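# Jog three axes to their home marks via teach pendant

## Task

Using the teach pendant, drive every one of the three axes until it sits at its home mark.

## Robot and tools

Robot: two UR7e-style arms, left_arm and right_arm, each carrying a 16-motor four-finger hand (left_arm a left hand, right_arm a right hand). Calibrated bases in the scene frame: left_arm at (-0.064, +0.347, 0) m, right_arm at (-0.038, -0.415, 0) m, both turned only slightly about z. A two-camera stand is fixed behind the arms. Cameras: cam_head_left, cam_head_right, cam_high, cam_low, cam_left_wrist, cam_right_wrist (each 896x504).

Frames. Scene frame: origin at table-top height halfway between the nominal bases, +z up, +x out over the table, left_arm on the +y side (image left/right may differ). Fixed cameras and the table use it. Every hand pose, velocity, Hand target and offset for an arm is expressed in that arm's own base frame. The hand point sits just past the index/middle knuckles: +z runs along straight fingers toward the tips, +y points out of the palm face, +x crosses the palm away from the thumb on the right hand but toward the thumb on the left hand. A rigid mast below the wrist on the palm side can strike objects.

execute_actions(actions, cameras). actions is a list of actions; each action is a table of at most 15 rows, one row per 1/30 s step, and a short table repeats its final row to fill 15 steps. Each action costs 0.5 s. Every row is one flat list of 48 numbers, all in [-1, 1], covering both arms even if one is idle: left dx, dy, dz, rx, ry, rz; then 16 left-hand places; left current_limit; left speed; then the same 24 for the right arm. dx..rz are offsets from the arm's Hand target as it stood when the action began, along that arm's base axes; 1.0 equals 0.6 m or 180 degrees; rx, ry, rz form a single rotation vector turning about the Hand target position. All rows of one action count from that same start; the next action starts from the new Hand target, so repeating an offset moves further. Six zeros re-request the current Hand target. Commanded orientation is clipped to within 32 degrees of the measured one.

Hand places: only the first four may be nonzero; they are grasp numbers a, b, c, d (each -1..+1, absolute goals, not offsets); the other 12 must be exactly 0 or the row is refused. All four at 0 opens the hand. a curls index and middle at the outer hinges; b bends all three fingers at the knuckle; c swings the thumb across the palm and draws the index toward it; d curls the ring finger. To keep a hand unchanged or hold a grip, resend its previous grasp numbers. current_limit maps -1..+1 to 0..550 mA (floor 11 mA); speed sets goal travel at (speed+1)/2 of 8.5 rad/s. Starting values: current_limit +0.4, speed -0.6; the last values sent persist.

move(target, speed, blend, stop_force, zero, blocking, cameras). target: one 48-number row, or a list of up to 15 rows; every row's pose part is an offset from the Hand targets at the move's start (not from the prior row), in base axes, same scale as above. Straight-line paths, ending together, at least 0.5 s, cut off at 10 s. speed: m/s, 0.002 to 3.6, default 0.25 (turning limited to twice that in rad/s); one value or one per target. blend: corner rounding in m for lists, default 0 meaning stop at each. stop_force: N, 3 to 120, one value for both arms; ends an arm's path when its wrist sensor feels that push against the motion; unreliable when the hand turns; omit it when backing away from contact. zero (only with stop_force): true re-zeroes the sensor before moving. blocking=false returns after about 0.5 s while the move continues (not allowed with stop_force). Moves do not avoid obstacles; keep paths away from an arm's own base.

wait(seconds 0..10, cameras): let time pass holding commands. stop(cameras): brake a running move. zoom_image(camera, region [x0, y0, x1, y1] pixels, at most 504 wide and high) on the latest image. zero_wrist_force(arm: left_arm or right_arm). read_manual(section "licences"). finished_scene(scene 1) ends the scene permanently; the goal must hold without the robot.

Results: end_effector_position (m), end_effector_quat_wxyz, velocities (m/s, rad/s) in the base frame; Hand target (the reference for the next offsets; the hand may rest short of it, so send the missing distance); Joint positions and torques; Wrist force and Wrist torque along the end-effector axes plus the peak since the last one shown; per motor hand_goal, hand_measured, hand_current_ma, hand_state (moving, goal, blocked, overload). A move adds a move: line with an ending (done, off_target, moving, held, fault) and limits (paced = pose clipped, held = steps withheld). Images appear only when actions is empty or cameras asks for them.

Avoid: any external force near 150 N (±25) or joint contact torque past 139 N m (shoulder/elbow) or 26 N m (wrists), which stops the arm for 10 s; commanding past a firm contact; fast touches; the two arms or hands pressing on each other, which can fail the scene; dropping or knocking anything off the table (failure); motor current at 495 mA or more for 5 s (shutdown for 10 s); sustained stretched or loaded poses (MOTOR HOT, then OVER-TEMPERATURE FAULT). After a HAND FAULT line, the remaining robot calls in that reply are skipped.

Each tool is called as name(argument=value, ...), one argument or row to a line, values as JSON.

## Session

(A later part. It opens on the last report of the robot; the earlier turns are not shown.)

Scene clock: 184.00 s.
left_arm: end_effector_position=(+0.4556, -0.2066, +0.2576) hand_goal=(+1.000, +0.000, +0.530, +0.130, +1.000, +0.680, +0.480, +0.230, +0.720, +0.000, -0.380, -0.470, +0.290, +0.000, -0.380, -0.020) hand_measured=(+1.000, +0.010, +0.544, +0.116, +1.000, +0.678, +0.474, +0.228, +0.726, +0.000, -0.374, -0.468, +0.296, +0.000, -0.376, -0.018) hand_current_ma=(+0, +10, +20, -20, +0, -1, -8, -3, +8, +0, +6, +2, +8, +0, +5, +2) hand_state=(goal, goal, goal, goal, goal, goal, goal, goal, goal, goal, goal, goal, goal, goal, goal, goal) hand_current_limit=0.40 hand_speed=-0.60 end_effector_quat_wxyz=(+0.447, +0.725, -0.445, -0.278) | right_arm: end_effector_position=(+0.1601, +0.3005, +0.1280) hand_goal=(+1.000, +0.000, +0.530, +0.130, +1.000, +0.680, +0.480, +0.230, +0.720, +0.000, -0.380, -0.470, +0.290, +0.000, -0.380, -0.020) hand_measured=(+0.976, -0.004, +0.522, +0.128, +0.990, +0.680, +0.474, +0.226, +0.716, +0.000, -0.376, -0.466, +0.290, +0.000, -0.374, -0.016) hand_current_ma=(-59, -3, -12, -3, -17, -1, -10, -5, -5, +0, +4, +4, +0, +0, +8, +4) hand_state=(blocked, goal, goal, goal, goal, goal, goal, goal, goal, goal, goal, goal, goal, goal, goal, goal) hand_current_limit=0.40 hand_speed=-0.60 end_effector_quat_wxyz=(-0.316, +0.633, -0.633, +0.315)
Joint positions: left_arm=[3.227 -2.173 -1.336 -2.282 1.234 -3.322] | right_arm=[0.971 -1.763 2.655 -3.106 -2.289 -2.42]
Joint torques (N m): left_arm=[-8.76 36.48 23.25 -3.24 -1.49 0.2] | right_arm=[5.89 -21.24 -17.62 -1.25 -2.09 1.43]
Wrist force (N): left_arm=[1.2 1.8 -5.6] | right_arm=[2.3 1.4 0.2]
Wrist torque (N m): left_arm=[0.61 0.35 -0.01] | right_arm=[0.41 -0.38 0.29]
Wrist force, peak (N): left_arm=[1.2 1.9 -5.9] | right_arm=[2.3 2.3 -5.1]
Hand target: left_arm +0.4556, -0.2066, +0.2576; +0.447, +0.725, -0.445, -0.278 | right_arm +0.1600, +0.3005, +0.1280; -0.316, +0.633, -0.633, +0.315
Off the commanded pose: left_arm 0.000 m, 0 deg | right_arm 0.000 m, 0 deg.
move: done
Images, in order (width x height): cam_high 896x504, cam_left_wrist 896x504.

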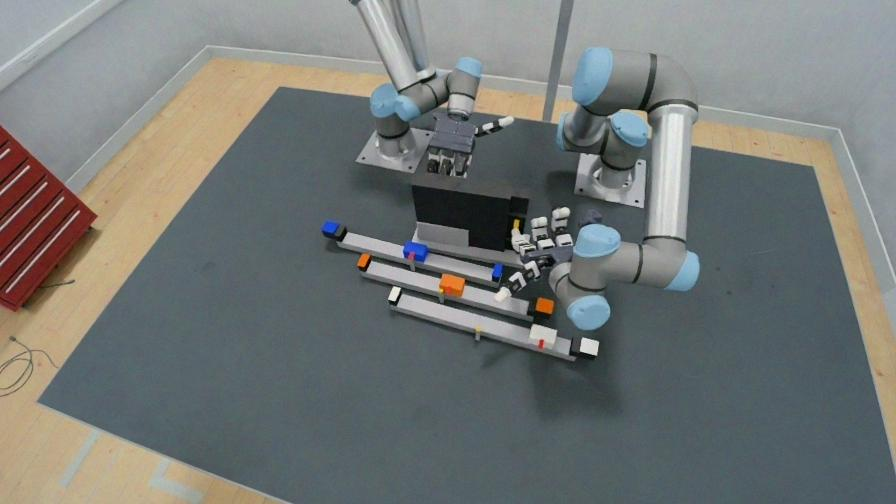

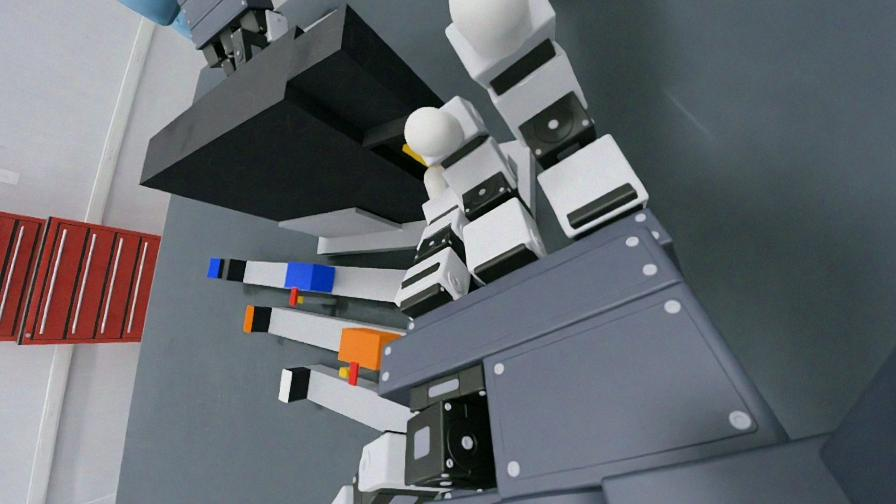

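move(
  target=[0,0,0,0,0,0, 0.6,0,-1,0.6,0,0,0,0,0,0,0,0,0,0,0,0, 0.4,-0.6, 0.0317,0,0,0,0,0, 0.6,0,-1,0.6,0,0,0,0,0,0,0,0,0,0,0,0, 0.4,-0.6],
  speed=0.04,
  cameras=[],
)

wait(
  seconds=3.2,
)

move(
  target=[0,0,0,0,0,0, 0.6,0,-1,0.6,0,0,0,0,0,0,0,0,0,0,0,0, 0.4,-0.6, -0.0317,0,0,0,0,0, 0.6,0,-1,0.6,0,0,0,0,0,0,0,0,0,0,0,0, 0.4,-0.6],
  speed=0.08,
  cameras=["cam_high","cam_left_wrist"],
)

zoom_image(
  camera="cam_high",
  region=[420, 260, 480, 310],
)

zoom_image(
  camera="cam_left_wrist",
  region=[320, 320, 400, 390],
)

Scene clock: 185.83 s.
left_arm: end_effector_position=(+0.4556, -0.2066, +0.2576) hand_goal=(+1.000, +0.000, +0.530, +0.130, +1.000, +0.680, +0.480, +0.230, +0.720, +0.000, -0.380, -0.470, +0.290, +0.000, -0.380, -0.020) hand_measured=(+1.000, +0.010, +0.544, +0.116, +1.000, +0.678, +0.474, +0.228, +0.726, +0.000, -0.374, -0.468, +0.296, +0.000, -0.376, -0.018) hand_current_ma=(+0, +10, +20, -20, +0, -1, -8, -3, +8, +0, +6, +2, +8, +0, +5, +2) hand_state=(goal, goal, goal, goal, goal, goal, goal, goal, goal, goal, goal, goal, goal, goal, goal, goal) hand_current_limit=0.40 hand_speed=-0.60 end_effector_quat_wxyz=(+0.447, +0.725, -0.445, -0.278) | right_arm: end_effector_position=(+0.1790, +0.3005, +0.1280) hand_goal=(+1.000, +0.000, +0.530, +0.130, +1.000, +0.680, +0.480, +0.230, +0.720, +0.000, -0.380, -0.470, +0.290, +0.000, -0.380, -0.020) hand_measured=(+0.974, -0.004, +0.508, +0.114, +0.990, +0.680, +0.474, +0.226, +0.716, +0.000, -0.376, -0.466, +0.290, +0.000, -0.374, -0.016) hand_current_ma=(-64, -3, -45, -31, -17, -1, -10, -5, -5, +0, +4, +4, +0, +0, +8, +4) hand_state=(blocked, goal, blocked, goal, goal, goal, goal, goal, goal, goal, goal, goal, goal, goal, goal, goal) hand_current_limit=0.40 hand_speed=-0.60 end_effector_quat_wxyz=(-0.316, +0.633, -0.633, +0.315)
Joint positions: left_arm=[3.227 -2.173 -1.336 -2.282 1.234 -3.322] | right_arm=[0.909 -1.733 2.648 -3.17 -2.25 -2.484]
Joint torques (N m): left_arm=[-8.96 35.62 23.44 -3.24 -1.56 0.2] | right_arm=[-8.43 6.04 -22.85 -4.22 0.1 -1.2]
Wrist force (N): left_arm=[0.9 1.9 -5.4] | right_arm=[2.2 2.0 -4.9]
Wrist torque (N m): left_arm=[0.61 0.39 -0.04] | right_arm=[0.69 -0.41 0.32]
Wrist force, peak (N): left_arm=[1.3 1.9 -5.8] | right_arm=[2.2 1.6 -6.4]
Hand target: left_arm +0.4556, -0.2066, +0.2576; +0.447, +0.725, -0.445, -0.278 | right_arm +0.1791, +0.3005, +0.1280; -0.316, +0.633, -0.633, +0.315
Off the commanded pose: left_arm 0.000 m, 0 deg | right_arm 0.000 m, 0 deg.
move: done
No camera images: "cameras" was empty.

Scene clock: 189.03 s.
left_arm: end_effector_position=(+0.4556, -0.2066, +0.2576) hand_goal=(+1.000, +0.000, +0.530, +0.130, +1.000, +0.680, +0.480, +0.230, +0.720, +0.000, -0.380, -0.470, +0.290, +0.000, -0.380, -0.020) hand_measured=(+1.000, +0.010, +0.544, +0.116, +1.000, +0.678, +0.474, +0.228, +0.726, +0.000, -0.374, -0.468, +0.296, +0.000, -0.376, -0.018) hand_current_ma=(+0, +10, +20, -20, +0, -1, -8, -3, +8, +0, +6, +2, +8, +0, +5, +2) hand_state=(goal, goal, goal, goal, goal, goal, goal, goal, goal, goal, goal, goal, goal, goal, goal, goal) hand_current_limit=0.40 hand_speed=-0.60 end_effector_quat_wxyz=(+0.447, +0.725, -0.445, -0.278) | right_arm: end_effector_position=(+0.1791, +0.3005, +0.1280) hand_goal=(+1.000, +0.000, +0.530, +0.130, +1.000, +0.680, +0.480, +0.230, +0.720, +0.000, -0.380, -0.470, +0.290, +0.000, -0.380, -0.020) hand_measured=(+0.974, -0.004, +0.508, +0.114, +0.990, +0.680, +0.474, +0.226, +0.716, +0.000, -0.376, -0.466, +0.290, +0.000, -0.374, -0.016) hand_current_ma=(-65, -3, -45, -31, -17, -1, -10, -5, -5, +0, +4, +4, +0, +0, +8, +4) hand_state=(blocked, goal, blocked, goal, goal, goal, goal, goal, goal, goal, goal, goal, goal, goal, goal, goal) hand_current_limit=0.40 hand_speed=-0.60 end_effector_quat_wxyz=(-0.316, +0.633, -0.633, +0.315)
Joint positions: left_arm=[3.227 -2.173 -1.336 -2.282 1.234 -3.322] | right_arm=[0.909 -1.733 2.648 -3.17 -2.25 -2.484]
Joint torques (N m): left_arm=[-8.8 36.38 23.44 -3.22 -1.46 0.31] | right_arm=[-8.02 5.63 -23.11 -4.29 0.11 -1.26]
Wrist force (N): left_arm=[1.4 1.7 -5.4] | right_arm=[2.4 2.3 -4.9]
Wrist torque (N m): left_arm=[0.58 0.34 0.01] | right_arm=[0.72 -0.42 0.35]
Wrist force, peak (N): left_arm=[1.4 2.0 -5.8] | right_arm=[2.4 2.1 -5.3]
Hand target: left_arm +0.4556, -0.2066, +0.2576; +0.447, +0.725, -0.445, -0.278 | right_arm +0.1791, +0.3005, +0.1280; -0.316, +0.633, -0.633, +0.315
Off the commanded pose: left_arm 0.000 m, 0 deg | right_arm 0.000 m, 0 deg.
wait: 3.20 s; at rest by 0.17 s

Scene clock: 189.93 s.
left_arm: end_effector_position=(+0.4556, -0.2066, +0.2576) hand_goal=(+1.000, +0.000, +0.530, +0.130, +1.000, +0.680, +0.480, +0.230, +0.720, +0.000, -0.380, -0.470, +0.290, +0.000, -0.380, -0.020) hand_measured=(+1.000, +0.010, +0.544, +0.116, +1.000, +0.678, +0.474, +0.228, +0.726, +0.000, -0.374, -0.468, +0.296, +0.000, -0.376, -0.018) hand_current_ma=(+0, +10, +20, -20, +0, -1, -8, -3, +8, +0, +6, +2, +8, +0, +5, +2) hand_state=(goal, goal, goal, goal, goal, goal, goal, goal, goal, goal, goal, goal, goal, goal, goal, goal) hand_current_limit=0.40 hand_speed=-0.60 end_effector_quat_wxyz=(+0.447, +0.725, -0.445, -0.278) | right_arm: end_effector_position=(+0.1601, +0.3005, +0.1280) hand_goal=(+1.000, +0.000, +0.530, +0.130, +1.000, +0.680, +0.480, +0.230, +0.720, +0.000, -0.380, -0.470, +0.290, +0.000, -0.380, -0.020) hand_measured=(+0.976, -0.004, +0.522, +0.128, +0.990, +0.680, +0.474, +0.226, +0.716, +0.000, -0.376, -0.466, +0.290, +0.000, -0.374, -0.016) hand_current_ma=(-59, -3, -12, -3, -17, -1, -10, -5, -5, +0, +4, +4, +0, +0, +8, +4) hand_state=(blocked, goal, goal, goal, goal, goal, goal, goal, goal, goal, goal, goal, goal, goal, goal, goal) hand_current_limit=0.40 hand_speed=-0.60 end_effector_quat_wxyz=(-0.316, +0.633, -0.633, +0.315)
Joint positions: left_arm=[3.227 -2.173 -1.336 -2.282 1.234 -3.322] | right_arm=[0.971 -1.763 2.655 -3.106 -2.289 -2.42]
Joint torques (N m): left_arm=[-8.21 36.58 23.64 -3.28 -1.59 0.24] | right_arm=[6.71 -21.54 -17.63 -1.25 -2.09 1.39]
Wrist force (N): left_arm=[1.3 2.2 -5.5] | right_arm=[2.2 1.4 0.2]
Wrist torque (N m): left_arm=[0.65 0.35 -0.02] | right_arm=[0.40 -0.35 0.28]
Wrist force, peak (N): left_arm=[1.4 2.1 -5.6] | right_arm=[2.1 2.4 -5.3]
Hand target: left_arm +0.4556, -0.2066, +0.2576; +0.447, +0.725, -0.445, -0.278 | right_arm +0.1600, +0.3005, +0.1280; -0.316, +0.633, -0.633, +0.315
Off the commanded pose: left_arm 0.000 m, 0 deg | right_arm 0.000 m, 0 deg.
move: done
Images, in order (width x height): cam_high 896x504, cam_left_wrist 896x504.

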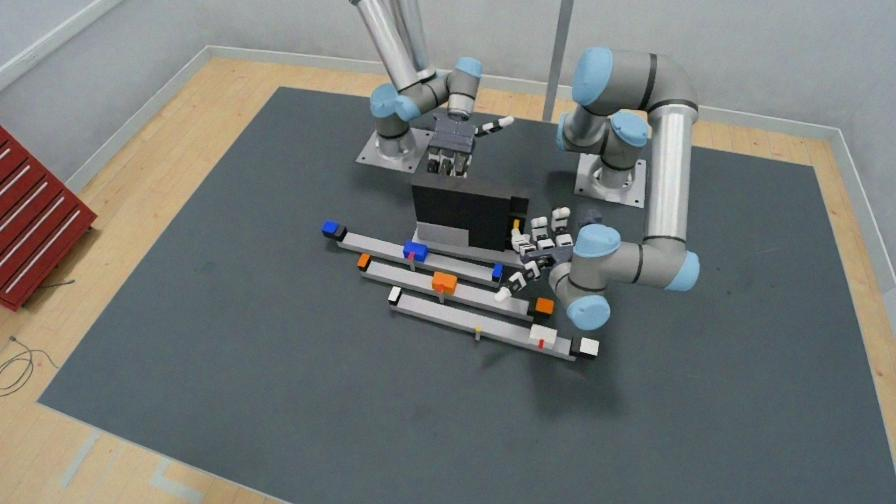

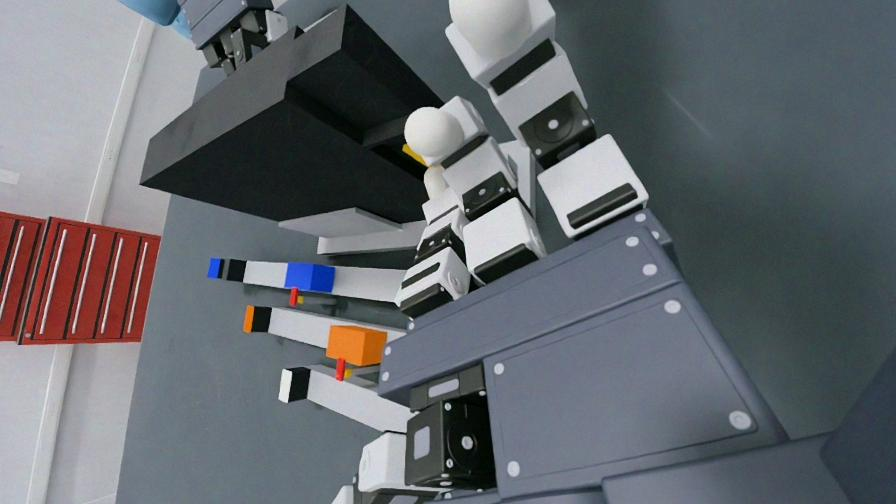

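Scaled by 8.400 from the camera's 896x504 image, which has a finer 1280x720 frame.

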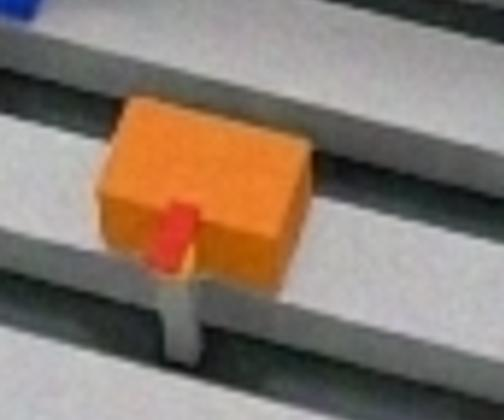

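Scaled by 6.300 from the camera's 896x504 image, which has a finer 1280x720 frame.

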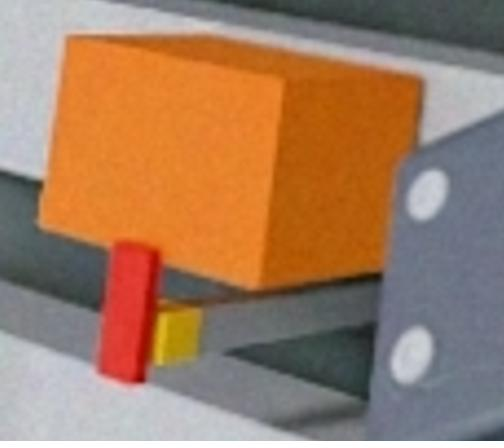

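move(
  target=[
    [0,0,0,0,0,0, 0.6,0,-1,0.6,0,0,0,0,0,0,0,0,0,0,0,0, 0.4,-0.6, -0.01,-0.0792,-0.0683,0,0,0, 0.6,0,-1,0.6,0,0,0,0,0,0,0,0,0,0,0,0, 0.4,-0.6],
    [0,0,0,0,0,0, 0.6,0,-1,0.6,0,0,0,0,0,0,0,0,0,0,0,0, 0.4,-0.6, 0.0342,-0.0792,-0.0683,0,0,0, 0.6,0,-1,0.6,0,0,0,0,0,0,0,0,0,0,0,0, 0.4,-0.6],
    [0,0,0,0,0,0, 0.6,0,-1,0.6,0,0,0,0,0,0,0,0,0,0,0,0, 0.4,-0.6, -0.01,-0.0792,-0.0683,0,0,0, 0.6,0,-1,0.6,0,0,0,0,0,0,0,0,0,0,0,0, 0.4,-0.6],
  ],
  speed=0.04,
  cameras=["cam_head_left","cam_right_wrist"],
)

zoom_image(
  camera="cam_head_left",
  region=[480, 240, 560, 300],
)

zoom_image(
  camera="cam_right_wrist",
  region=[300, 20, 560, 280],
)

Scene clock: 193.43 s.
left_arm: end_effector_position=(+0.4556, -0.2066, +0.2576) hand_goal=(+1.000, +0.000, +0.530, +0.130, +1.000, +0.680, +0.480, +0.230, +0.720, +0.000, -0.380, -0.470, +0.290, +0.000, -0.380, -0.020) hand_measured=(+1.000, +0.010, +0.544, +0.116, +1.000, +0.678, +0.474, +0.228, +0.726, +0.000, -0.374, -0.468, +0.296, +0.000, -0.376, -0.018) hand_current_ma=(+0, +10, +20, -20, +0, -1, -8, -3, +8, +0, +6, +2, +8, +0, +5, +2) hand_state=(goal, goal, goal, goal, goal, goal, goal, goal, goal, goal, goal, goal, goal, goal, goal, goal) hand_current_limit=0.40 hand_speed=-0.60 end_effector_quat_wxyz=(+0.447, +0.725, -0.445, -0.278) | right_arm: end_effector_position=(+0.1545, +0.2580, +0.0914) hand_goal=(+1.000, +0.000, +0.530, +0.130, +1.000, +0.680, +0.480, +0.230, +0.720, +0.000, -0.380, -0.470, +0.290, +0.000, -0.380, -0.020) hand_measured=(+0.976, -0.004, +0.522, +0.128, +0.990, +0.680, +0.474, +0.226, +0.716, +0.000, -0.376, -0.466, +0.290, +0.000, -0.374, -0.016) hand_current_ma=(-56, -3, -12, -3, -17, -1, -10, -5, -5, +0, +4, +4, +0, +0, +8, +4) hand_state=(blocked, goal, goal, goal, goal, goal, goal, goal, goal, goal, goal, goal, goal, goal, goal, goal) hand_current_limit=0.40 hand_speed=-0.60 end_effector_quat_wxyz=(-0.315, +0.633, -0.633, +0.315)
Joint positions: left_arm=[3.227 -2.173 -1.336 -2.282 1.234 -3.322] | right_arm=[0.875 -1.706 2.811 -3.379 -2.229 -2.517]
Joint torques (N m): left_arm=[-8.57 37.33 23.26 -3.17 -1.61 0.46] | right_arm=[6.08 -19.42 -19.39 -1.26 -2.03 1.54]
Wrist force (N): left_arm=[1.2 2.2 -5.4] | right_arm=[1.6 0.8 -0.1]
Wrist torque (N m): left_arm=[0.64 0.36 -0.02] | right_arm=[0.35 -0.27 0.16]
Wrist force, peak (N): left_arm=[1.3 2.1 -5.7] | right_arm=[2.5 1.6 0.3]
Hand target: left_arm +0.4556, -0.2066, +0.2576; +0.447, +0.725, -0.445, -0.278 | right_arm +0.1545, +0.2580, +0.0915; -0.315, +0.633, -0.633, +0.315 (not the last commanded pose)
Off the commanded pose: left_arm 0.000 m, 0 deg | right_arm 0.007 m, 0 deg.
move: held (right_arm; a check stopped the path); path passed 0 of 3 targets; limits=held
pose unreachable (right arm): on one or more control steps of this call, first in action 0 (counted from 0), this arm could not follow its commanded pose, so it was not sent that pose on those steps. It may still have moved: this result reports where it is.
cause: moving toward the commanded pose would bring two parts of the arm too close to each other (joints 3 (elbow) and 4 (wrist 1) lie between them).
Images, in order (width x height): cam_head_left 896x504, cam_right_wrist 896x504.

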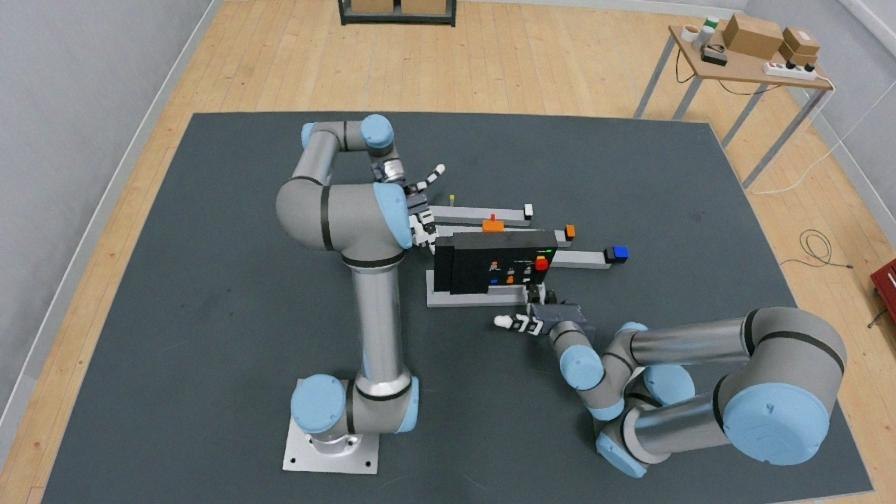

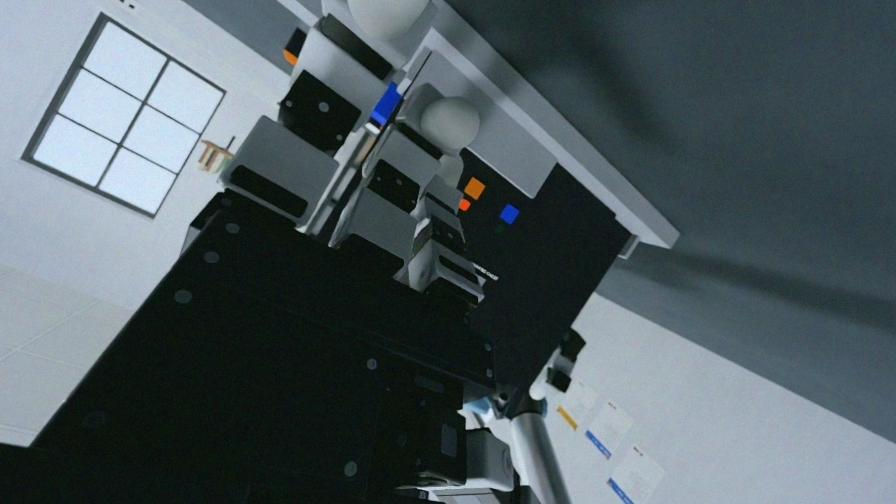

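Scaled by 6.300 from the camera's 896x504 image, which has a finer 1280x720 frame.

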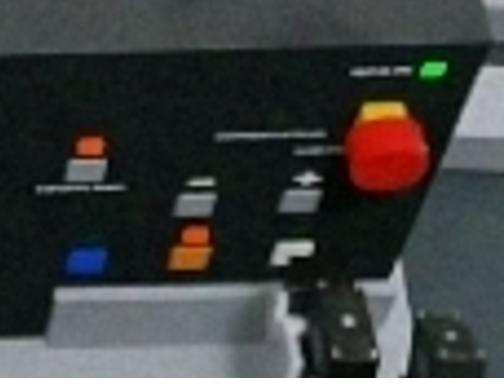

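Scaled by 1.938 from the camera's 896x504 image, which has a finer 1280x720 frame.

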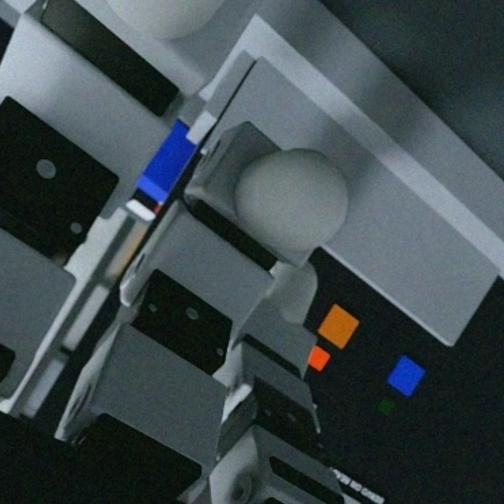

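move(
  target=[
    [0,0,0,0,0,0, 0.6,0,-1,0.6,0,0,0,0,0,0,0,0,0,0,0,0, 0.4,-0.6, -0.0575,0.0723,0.0142,0,0,-0.111, 0.6,0,-1,0.6,0,0,0,0,0,0,0,0,0,0,0,0, 0.4,-0.6],
    [0,0,0,0,0,0, 0.6,0,-1,0.6,0,0,0,0,0,0,0,0,0,0,0,0, 0.4,-0.6, -0.0075,0.0723,-0.0085,0,0,-0.111, 0.6,0,-1,0.6,0,0,0,0,0,0,0,0,0,0,0,0, 0.4,-0.6],
  ],
  speed=0.06,
  cameras=["cam_head_left","cam_right_wrist"],
)

zoom_image(
  camera="cam_head_left",
  region=[480, 240, 560, 300],
)

zoom_image(
  camera="cam_right_wrist",
  region=[300, 20, 560, 280],
)

Scene clock: 198.80 s.
left_arm: end_effector_position=(+0.4556, -0.2066, +0.2576) hand_goal=(+1.000, +0.000, +0.530, +0.130, +1.000, +0.680, +0.480, +0.230, +0.720, +0.000, -0.380, -0.470, +0.290, +0.000, -0.380, -0.020) hand_measured=(+1.000, +0.010, +0.544, +0.116, +1.000, +0.678, +0.474, +0.228, +0.726, +0.000, -0.374, -0.468, +0.296, +0.000, -0.376, -0.018) hand_current_ma=(+0, +10, +20, -20, +0, -1, -8, -3, +8, +0, +6, +2, +8, +0, +5, +2) hand_state=(goal, goal, goal, goal, goal, goal, goal, goal, goal, goal, goal, goal, goal, goal, goal, goal) hand_current_limit=0.40 hand_speed=-0.60 end_effector_quat_wxyz=(+0.447, +0.725, -0.445, -0.278) | right_arm: end_effector_position=(+0.1500, +0.3014, +0.0864) hand_goal=(+1.000, +0.000, +0.530, +0.130, +1.000, +0.680, +0.480, +0.230, +0.720, +0.000, -0.380, -0.470, +0.290, +0.000, -0.380, -0.020) hand_measured=(+0.976, -0.004, +0.522, +0.128, +0.990, +0.680, +0.474, +0.228, +0.716, +0.000, -0.376, -0.466, +0.290, +0.000, -0.374, -0.016) hand_current_ma=(-55, -3, -12, -3, -17, -1, -10, -5, -5, +0, +4, +4, +0, +0, +8, +4) hand_state=(blocked, goal, goal, goal, goal, goal, goal, goal, goal, goal, goal, goal, goal, goal, goal, goal) hand_current_limit=0.40 hand_speed=-0.60 end_effector_quat_wxyz=(+0.256, -0.514, +0.733, -0.365)
Joint positions: left_arm=[3.227 -2.173 -1.336 -2.282 1.234 -3.322] | right_arm=[1.093 -1.67 2.58 -2.651 -2.483 -1.785]
Joint torques (N m): left_arm=[-7.94 36.72 23 -3.19 -1.54 0.5] | right_arm=[-7.1 1.39 -9.29 -4.19 0.1 -1.08]
Wrist force (N): left_arm=[1.5 1.9 -5.6] | right_arm=[1.8 0.8 0.5]
Wrist torque (N m): left_arm=[0.62 0.32 0.01] | right_arm=[0.27 -0.26 0.29]
Wrist force, peak (N): left_arm=[1.4 2.0 -5.7] | right_arm=[2.2 1.4 0.0]
Hand target: left_arm +0.4556, -0.2066, +0.2576; +0.447, +0.725, -0.445, -0.278 | right_arm +0.1500, +0.3014, +0.0864; +0.256, -0.514, +0.733, -0.365
Off the commanded pose: left_arm 0.000 m, 0 deg | right_arm 0.000 m, 0 deg.
move: done
Images, in order (width x height): cam_head_left 896x504, cam_right_wrist 896x504.

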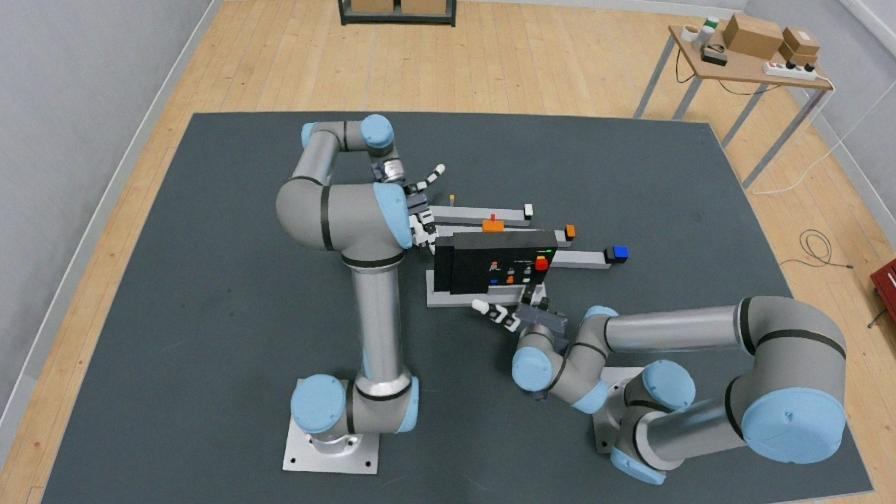

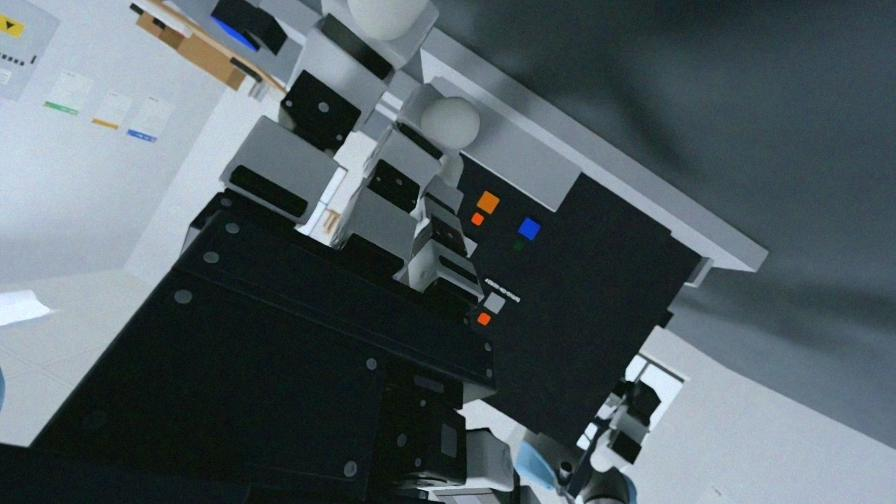

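Scaled by 6.300 from the camera's 896x504 image, which has a finer 1280x720 frame.

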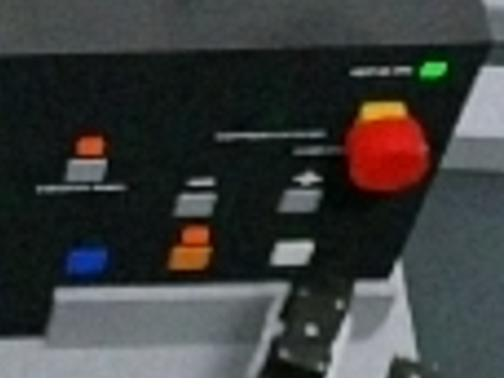

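Scaled by 1.938 from the camera's 896x504 image, which has a finer 1280x720 frame.

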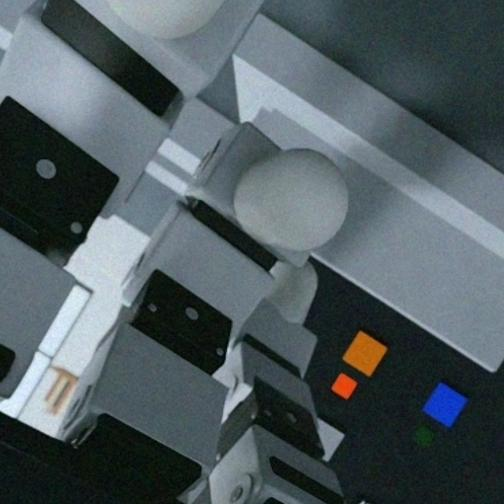

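move(
  target=[
    [0,0,0,0,0,0, 0.6,0,-1,0.6,0,0,0,0,0,0,0,0,0,0,0,0, 0.4,-0.6, 0.0525,0,0,0,0,0, 0.6,0,-1,0.6,0,0,0,0,0,0,0,0,0,0,0,0, 0.4,-0.6],
    [0,0,0,0,0,0, 0.6,0,-1,0.6,0,0,0,0,0,0,0,0,0,0,0,0, 0.4,-0.6, 0,0,0,0,0,0, 0.6,0,-1,0.6,0,0,0,0,0,0,0,0,0,0,0,0, 0.4,-0.6],
  ],
  speed=0.04,
  cameras=["cam_head_left","cam_right_wrist"],
)

zoom_image(
  camera="cam_head_left",
  region=[480, 240, 560, 300],
)

Scene clock: 201.70 s.
left_arm: end_effector_position=(+0.4556, -0.2066, +0.2576) hand_goal=(+1.000, +0.000, +0.530, +0.130, +1.000, +0.680, +0.480, +0.230, +0.720, +0.000, -0.380, -0.470, +0.290, +0.000, -0.380, -0.020) hand_measured=(+1.000, +0.010, +0.544, +0.116, +1.000, +0.678, +0.474, +0.228, +0.726, +0.000, -0.374, -0.468, +0.296, +0.000, -0.376, -0.018) hand_current_ma=(+0, +10, +20, -20, +0, -1, -8, -3, +8, +0, +6, +2, +8, +0, +5, +2) hand_state=(goal, goal, goal, goal, goal, goal, goal, goal, goal, goal, goal, goal, goal, goal, goal, goal) hand_current_limit=0.40 hand_speed=-0.60 end_effector_quat_wxyz=(+0.447, +0.725, -0.445, -0.278) | right_arm: end_effector_position=(+0.1501, +0.3014, +0.0864) hand_goal=(+1.000, +0.000, +0.530, +0.130, +1.000, +0.680, +0.480, +0.230, +0.720, +0.000, -0.380, -0.470, +0.290, +0.000, -0.380, -0.020) hand_measured=(+0.978, -0.004, +0.522, +0.128, +0.990, +0.680, +0.474, +0.228, +0.716, +0.000, -0.376, -0.466, +0.290, +0.000, -0.374, -0.016) hand_current_ma=(-52, -3, -12, -3, -17, -1, -10, -5, -5, +0, +4, +4, +0, +0, +8, +4) hand_state=(blocked, goal, goal, goal, goal, goal, goal, goal, goal, goal, goal, goal, goal, goal, goal, goal) hand_current_limit=0.40 hand_speed=-0.60 end_effector_quat_wxyz=(+0.256, -0.514, +0.733, -0.365)
Joint positions: left_arm=[3.227 -2.173 -1.336 -2.282 1.234 -3.322] | right_arm=[1.092 -1.67 2.58 -2.652 -2.483 -1.786]
Joint torques (N m): left_arm=[-7.65 36.93 23.24 -3.1 -1.49 0.55] | right_arm=[6.18 -25.37 -22.42 -1.16 -2.63 1.56]
Wrist force (N): left_arm=[1.4 2.1 -5.6] | right_arm=[2.0 0.8 0.4]
Wrist torque (N m): left_arm=[0.65 0.32 0.00] | right_arm=[0.26 -0.28 0.21]
Wrist force, peak (N): left_arm=[1.3 2.3 -5.7] | right_arm=[2.3 1.4 -3.7]
Hand target: left_arm +0.4556, -0.2066, +0.2576; +0.447, +0.725, -0.445, -0.278 | right_arm +0.1500, +0.3014, +0.0864; +0.256, -0.514, +0.733, -0.365
Off the commanded pose: left_arm 0.000 m, 0 deg | right_arm 0.000 m, 0 deg.
move: done
Images, in order (width x height): cam_head_left 896x504, cam_right_wrist 896x504.

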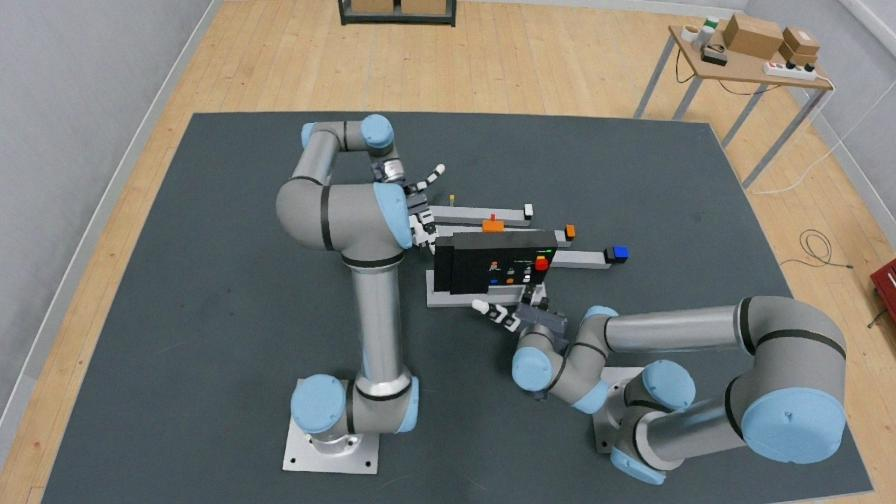

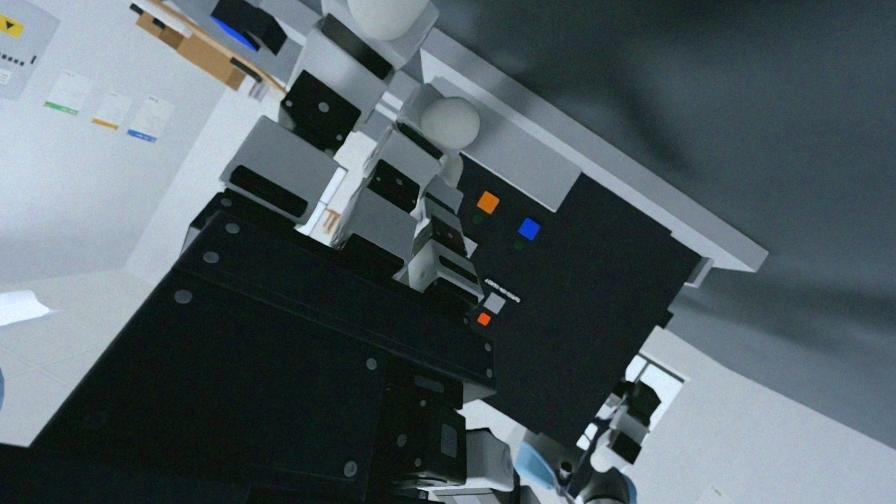

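Scaled by 6.300 from the camera's 896x504 image, which has a finer 1280x720 frame.

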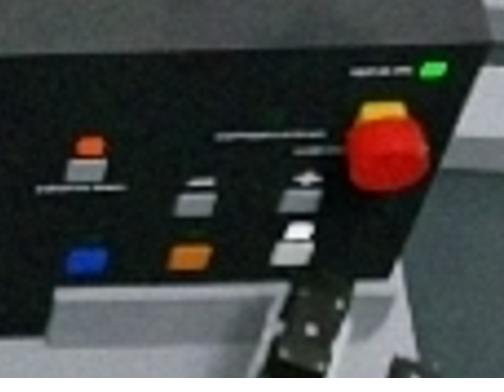

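move(
  target=[0,0,0,0,0,0, 0.6,0,-1,0.6,0,0,0,0,0,0,0,0,0,0,0,0, 0.4,-0.6, 0.0175,0.0792,0.0693,0,0,0, 0.6,0,-1,0.6,0,0,0,0,0,0,0,0,0,0,0,0, 0.4,-0.6],
  speed=0.05,
  cameras=["cam_high","cam_head_left"],
)

zoom_image(
  camera="cam_high",
  region=[450, 300, 590, 370],
)

move(
  target=[0,0,0,0,0,0, 0.6,0,-1,0.6,0,0,0,0,0,0,0,0,0,0,0,0, 0.4,-0.6, 0.0317,0,0,0,0,0, 0.6,0,-1,0.6,0,0,0,0,0,0,0,0,0,0,0,0, 0.4,-0.6],
  speed=0.04,
  cameras=[],
)

wait(
  seconds=3,
  cameras=["cam_high"],
)

zoom_image(
  camera="cam_high",
  region=[450, 300, 590, 370],
)

move(
  target=[0,0,0,0,0,0, 0.6,0,-1,0.6,0,0,0,0,0,0,0,0,0,0,0,0, 0.4,-0.6, -0.0317,0,0,0,0,0, 0.6,0,-1,0.6,0,0,0,0,0,0,0,0,0,0,0,0, 0.4,-0.6],
  speed=0.08,
  cameras=["cam_high","cam_left_wrist","cam_head_left"],
)

zoom_image(
  camera="cam_high",
  region=[450, 300, 590, 370],
)

zoom_image(
  camera="cam_head_left",
  region=[480, 240, 560, 300],
)

Scene clock: 204.53 s.
left_arm: end_effector_position=(+0.4556, -0.2066, +0.2576) hand_goal=(+1.000, +0.000, +0.530, +0.130, +1.000, +0.680, +0.480, +0.230, +0.720, +0.000, -0.380, -0.470, +0.290, +0.000, -0.380, -0.020) hand_measured=(+1.000, +0.010, +0.544, +0.116, +1.000, +0.678, +0.474, +0.228, +0.726, +0.000, -0.374, -0.468, +0.296, +0.000, -0.376, -0.018) hand_current_ma=(+0, +10, +20, -20, +0, -1, -8, -3, +8, +0, +6, +2, +8, +0, +5, +2) hand_state=(goal, goal, goal, goal, goal, goal, goal, goal, goal, goal, goal, goal, goal, goal, goal, goal) hand_current_limit=0.40 hand_speed=-0.60 end_effector_quat_wxyz=(+0.447, +0.725, -0.445, -0.278) | right_arm: end_effector_position=(+0.1605, +0.3489, +0.1279) hand_goal=(+1.000, +0.000, +0.530, +0.130, +1.000, +0.680, +0.480, +0.230, +0.720, +0.000, -0.380, -0.470, +0.290, +0.000, -0.380, -0.020) hand_measured=(+0.978, -0.004, +0.522, +0.128, +0.990, +0.680, +0.474, +0.228, +0.716, +0.000, -0.376, -0.466, +0.290, +0.000, -0.374, -0.016) hand_current_ma=(-52, -3, -12, -3, -17, -1, -10, -5, -5, +0, +4, +4, +0, +0, +8, +4) hand_state=(blocked, goal, goal, goal, goal, goal, goal, goal, goal, goal, goal, goal, goal, goal, goal, goal) hand_current_limit=0.40 hand_speed=-0.60 end_effector_quat_wxyz=(+0.256, -0.514, +0.733, -0.365)
Joint positions: left_arm=[3.227 -2.173 -1.336 -2.282 1.234 -3.322] | right_arm=[1.129 -1.666 2.403 -2.432 -2.488 -1.727]
Joint torques (N m): left_arm=[-8.54 36.92 23.16 -3.06 -1.48 0.63] | right_arm=[6.77 -2.02 -25.64 -1.06 -2.64 1.46]
Wrist force (N): left_arm=[1.4 2.0 -5.6] | right_arm=[2.1 1.0 0.9]
Wrist torque (N m): left_arm=[0.64 0.33 -0.01] | right_arm=[0.22 -0.27 0.28]
Wrist force, peak (N): left_arm=[1.2 2.1 -5.9] | right_arm=[2.4 0.9 0.6]
Hand target: left_arm +0.4556, -0.2066, +0.2576; +0.447, +0.725, -0.445, -0.278 | right_arm +0.1605, +0.3489, +0.1280; +0.256, -0.514, +0.733, -0.365
Off the commanded pose: left_arm 0.000 m, 0 deg | right_arm 0.000 m, 0 deg.
move: done
Images, in order (width x height): cam_head_left 896x504, cam_high 896x504.

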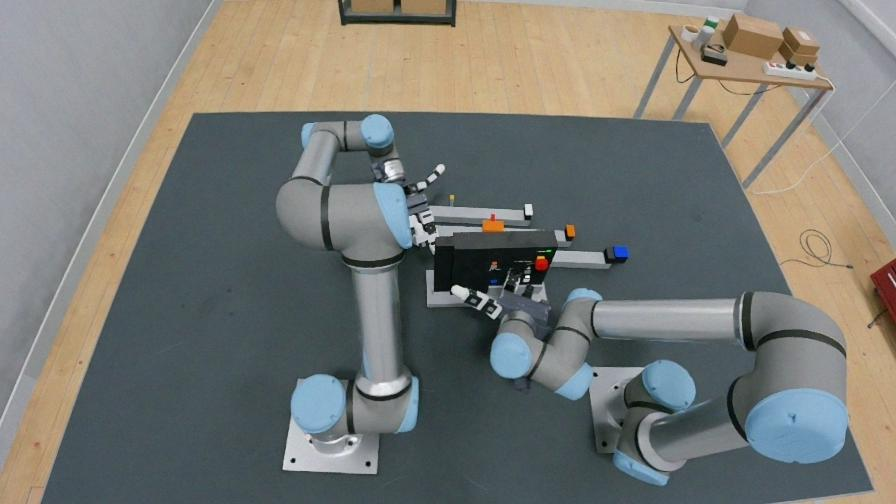

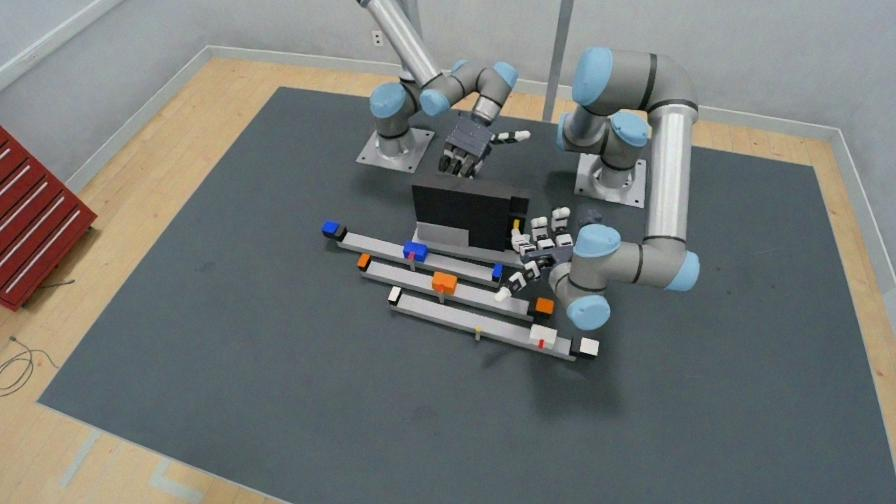

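Scaled by 3.600 from the camera's 896x504 image, which has a finer 1280x720 frame.

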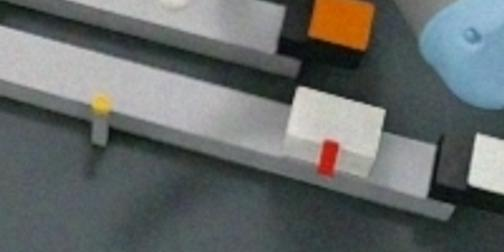

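Scene clock: 205.47 s.
left_arm: end_effector_position=(+0.4556, -0.2066, +0.2576) hand_goal=(+1.000, +0.000, +0.530, +0.130, +1.000, +0.680, +0.480, +0.230, +0.720, +0.000, -0.380, -0.470, +0.290, +0.000, -0.380, -0.020) hand_measured=(+1.000, +0.010, +0.544, +0.116, +1.000, +0.678, +0.474, +0.228, +0.726, +0.000, -0.374, -0.468, +0.296, +0.000, -0.376, -0.018) hand_current_ma=(+0, +10, +20, -20, +0, -1, -8, -3, +8, +0, +6, +2, +8, +0, +5, +2) hand_state=(goal, goal, goal, goal, goal, goal, goal, goal, goal, goal, goal, goal, goal, goal, goal, goal) hand_current_limit=0.40 hand_speed=-0.60 end_effector_quat_wxyz=(+0.447, +0.725, -0.445, -0.278) | right_arm: end_effector_position=(+0.1795, +0.3489, +0.1280) hand_goal=(+1.000, +0.000, +0.530, +0.130, +1.000, +0.680, +0.480, +0.230, +0.720, +0.000, -0.380, -0.470, +0.290, +0.000, -0.380, -0.020) hand_measured=(+0.972, -0.018, +0.510, +0.116, +0.990, +0.680, +0.474, +0.228, +0.716, +0.000, -0.376, -0.466, +0.290, +0.000, -0.374, -0.016) hand_current_ma=(-67, -32, -43, -28, -17, -1, -10, -5, -5, +0, +4, +4, +0, +0, +8, +4) hand_state=(blocked, goal, blocked, goal, goal, goal, goal, goal, goal, goal, goal, goal, goal, goal, goal, goal) hand_current_limit=0.40 hand_speed=-0.60 end_effector_quat_wxyz=(+0.256, -0.514, +0.733, -0.365)
Joint positions: left_arm=[3.227 -2.173 -1.336 -2.282 1.234 -3.322] | right_arm=[1.08 -1.643 2.405 -2.518 -2.481 -1.805]
Joint torques (N m): left_arm=[-7.46 37.15 22.7 -3.08 -1.45 0.56] | right_arm=[-8.64 -1.23 -11.78 -4.41 -0.27 -1.39]
Wrist force (N): left_arm=[1.3 2.1 -5.4] | right_arm=[3.3 2.0 -4.0]
Wrist torque (N m): left_arm=[0.63 0.35 -0.02] | right_arm=[0.53 -0.27 0.39]
Wrist force, peak (N): left_arm=[1.4 2.0 -5.7] | right_arm=[3.0 1.8 -4.5]
Hand target: left_arm +0.4556, -0.2066, +0.2576; +0.447, +0.725, -0.445, -0.278 | right_arm +0.1796, +0.3489, +0.1280; +0.256, -0.514, +0.733, -0.365
Off the commanded pose: left_arm 0.000 m, 0 deg | right_arm 0.000 m, 0 deg.
move: done
No camera images: "cameras" was empty.

Scene clock: 208.47 s.
left_arm: end_effector_position=(+0.4556, -0.2066, +0.2576) hand_goal=(+1.000, +0.000, +0.530, +0.130, +1.000, +0.680, +0.480, +0.230, +0.720, +0.000, -0.380, -0.470, +0.290, +0.000, -0.380, -0.020) hand_measured=(+1.000, +0.010, +0.544, +0.116, +1.000, +0.678, +0.474, +0.228, +0.726, +0.000, -0.374, -0.468, +0.296, +0.000, -0.376, -0.018) hand_current_ma=(+0, +10, +20, -20, +0, -1, -8, -3, +8, +0, +6, +2, +8, +0, +5, +2) hand_state=(goal, goal, goal, goal, goal, goal, goal, goal, goal, goal, goal, goal, goal, goal, goal, goal) hand_current_limit=0.40 hand_speed=-0.60 end_effector_quat_wxyz=(+0.447, +0.725, -0.445, -0.278) | right_arm: end_effector_position=(+0.1796, +0.3489, +0.1280) hand_goal=(+1.000, +0.000, +0.530, +0.130, +1.000, +0.680, +0.480, +0.230, +0.720, +0.000, -0.380, -0.470, +0.290, +0.000, -0.380, -0.020) hand_measured=(+0.972, -0.020, +0.510, +0.116, +0.990, +0.680, +0.474, +0.228, +0.716, +0.000, -0.376, -0.466, +0.290, +0.000, -0.374, -0.016) hand_current_ma=(-67, -32, -43, -28, -17, -1, -10, -5, -5, +0, +4, +4, +0, +0, +8, +4) hand_state=(blocked, goal, blocked, goal, goal, goal, goal, goal, goal, goal, goal, goal, goal, goal, goal, goal) hand_current_limit=0.40 hand_speed=-0.60 end_effector_quat_wxyz=(+0.256, -0.514, +0.733, -0.365)
Joint positions: left_arm=[3.227 -2.173 -1.336 -2.282 1.234 -3.322] | right_arm=[1.08 -1.643 2.405 -2.518 -2.481 -1.805]
Joint torques (N m): left_arm=[-7.29 37.26 22.86 -3.06 -1.33 0.7] | right_arm=[-8.51 -1.41 -12.18 -4.24 -0.29 -1.19]
Wrist force (N): left_arm=[1.3 2.0 -5.4] | right_arm=[3.3 2.2 -3.8]
Wrist torque (N m): left_arm=[0.62 0.34 -0.01] | right_arm=[0.55 -0.27 0.40]
Wrist force, peak (N): left_arm=[1.6 2.0 -5.7] | right_arm=[3.3 2.2 -4.1]
Hand target: left_arm +0.4556, -0.2066, +0.2576; +0.447, +0.725, -0.445, -0.278 | right_arm +0.1796, +0.3489, +0.1280; +0.256, -0.514, +0.733, -0.365
Off the commanded pose: left_arm 0.000 m, 0 deg | right_arm 0.000 m, 0 deg.
wait: 3.00 s; at rest by 0.17 s
Images, in order (width x height): cam_high 896x504.

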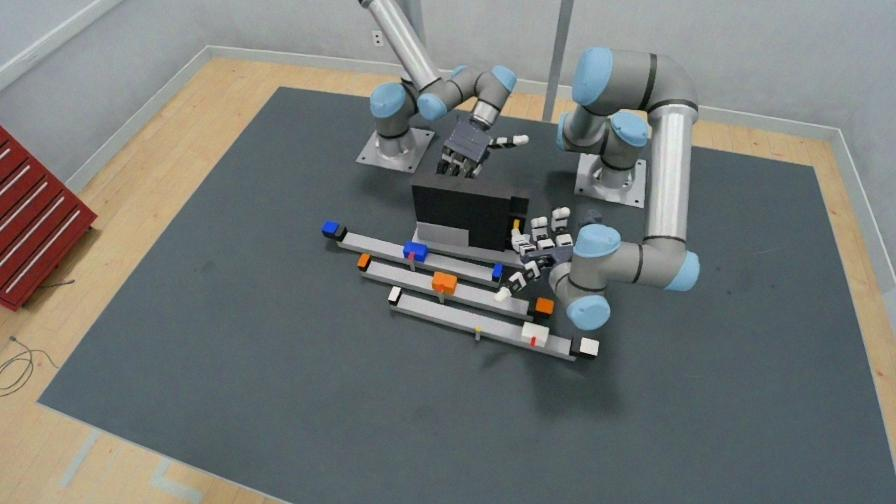

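Scaled by 3.600 from the camera's 896x504 image, which has a finer 1280x720 frame.

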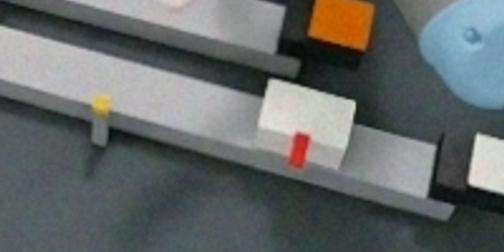

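Scene clock: 209.40 s.
left_arm: end_effector_position=(+0.4556, -0.2066, +0.2576) hand_goal=(+1.000, +0.000, +0.530, +0.130, +1.000, +0.680, +0.480, +0.230, +0.720, +0.000, -0.380, -0.470, +0.290, +0.000, -0.380, -0.020) hand_measured=(+1.000, +0.010, +0.544, +0.116, +1.000, +0.678, +0.474, +0.228, +0.726, +0.000, -0.374, -0.468, +0.296, +0.000, -0.376, -0.018) hand_current_ma=(+0, +10, +20, -20, +0, -1, -8, -3, +8, +0, +6, +2, +8, +0, +5, +2) hand_state=(goal, goal, goal, goal, goal, goal, goal, goal, goal, goal, goal, goal, goal, goal, goal, goal) hand_current_limit=0.40 hand_speed=-0.60 end_effector_quat_wxyz=(+0.447, +0.725, -0.445, -0.278) | right_arm: end_effector_position=(+0.1606, +0.3489, +0.1280) hand_goal=(+1.000, +0.000, +0.530, +0.130, +1.000, +0.680, +0.480, +0.230, +0.720, +0.000, -0.380, -0.470, +0.290, +0.000, -0.380, -0.020) hand_measured=(+0.976, -0.004, +0.522, +0.128, +0.990, +0.680, +0.474, +0.228, +0.716, +0.000, -0.376, -0.466, +0.290, +0.000, -0.374, -0.016) hand_current_ma=(-59, -3, -12, -3, -17, -1, -10, -5, -5, +0, +4, +4, +0, +0, +8, +4) hand_state=(blocked, goal, goal, goal, goal, goal, goal, goal, goal, goal, goal, goal, goal, goal, goal, goal) hand_current_limit=0.40 hand_speed=-0.60 end_effector_quat_wxyz=(+0.256, -0.514, +0.733, -0.365)
Joint positions: left_arm=[3.227 -2.173 -1.336 -2.282 1.234 -3.322] | right_arm=[1.129 -1.666 2.403 -2.432 -2.488 -1.727]
Joint torques (N m): left_arm=[-7.06 37.11 23.05 -3.06 -1.24 0.67] | right_arm=[6.38 -28.16 -25.24 -1.24 -2.71 1.57]
Wrist force (N): left_arm=[1.2 1.8 -5.8] | right_arm=[2.2 1.1 0.7]
Wrist torque (N m): left_arm=[0.62 0.35 -0.02] | right_arm=[0.25 -0.27 0.29]
Wrist force, peak (N): left_arm=[1.5 1.9 -5.8] | right_arm=[3.2 1.9 -4.0]
Hand target: left_arm +0.4556, -0.2066, +0.2576; +0.447, +0.725, -0.445, -0.278 | right_arm +0.1605, +0.3489, +0.1280; +0.256, -0.514, +0.733, -0.365
Off the commanded pose: left_arm 0.000 m, 0 deg | right_arm 0.000 m, 0 deg.
move: done
Images, in order (width x height): cam_head_left 896x504, cam_high 896x504, cam_left_wrist 896x504.

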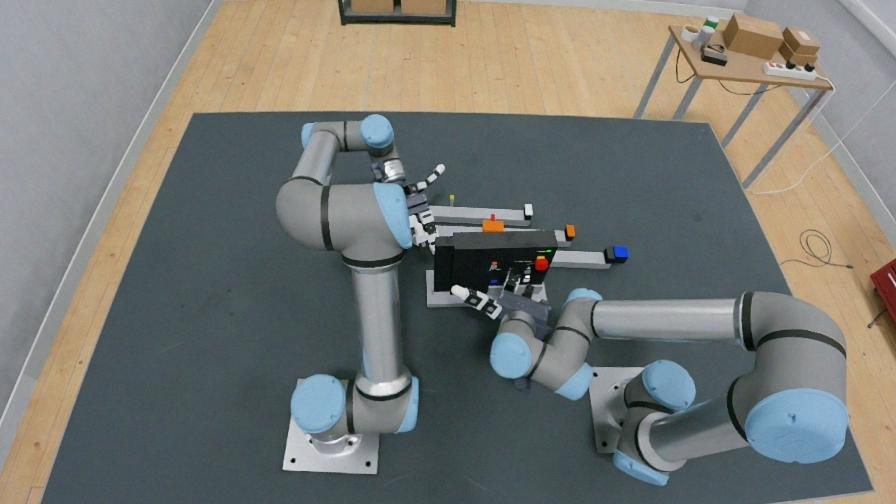

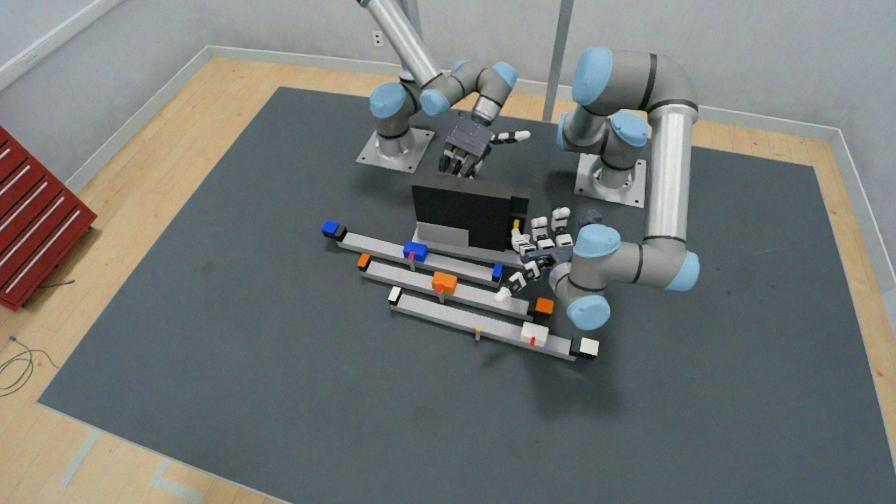

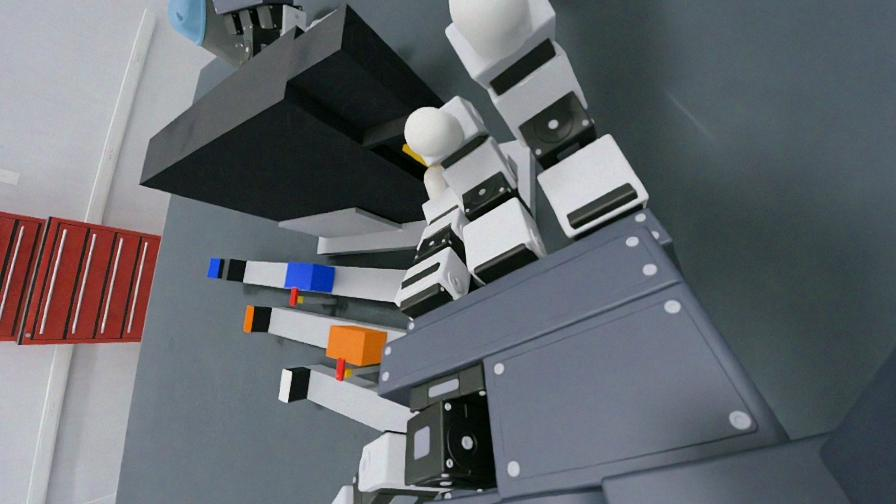

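Scaled by 3.600 from the camera's 896x504 image, which has a finer 1280x720 frame.

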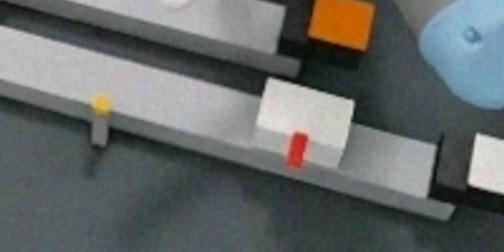

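Scaled by 6.300 from the camera's 896x504 image, which has a finer 1280x720 frame.

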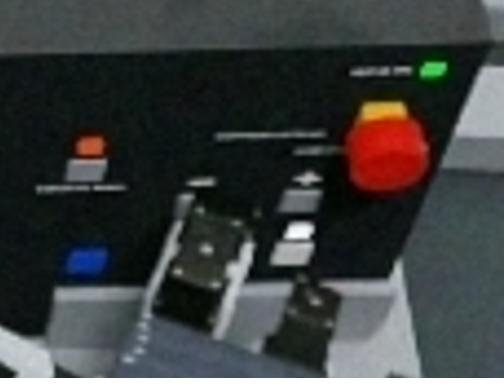

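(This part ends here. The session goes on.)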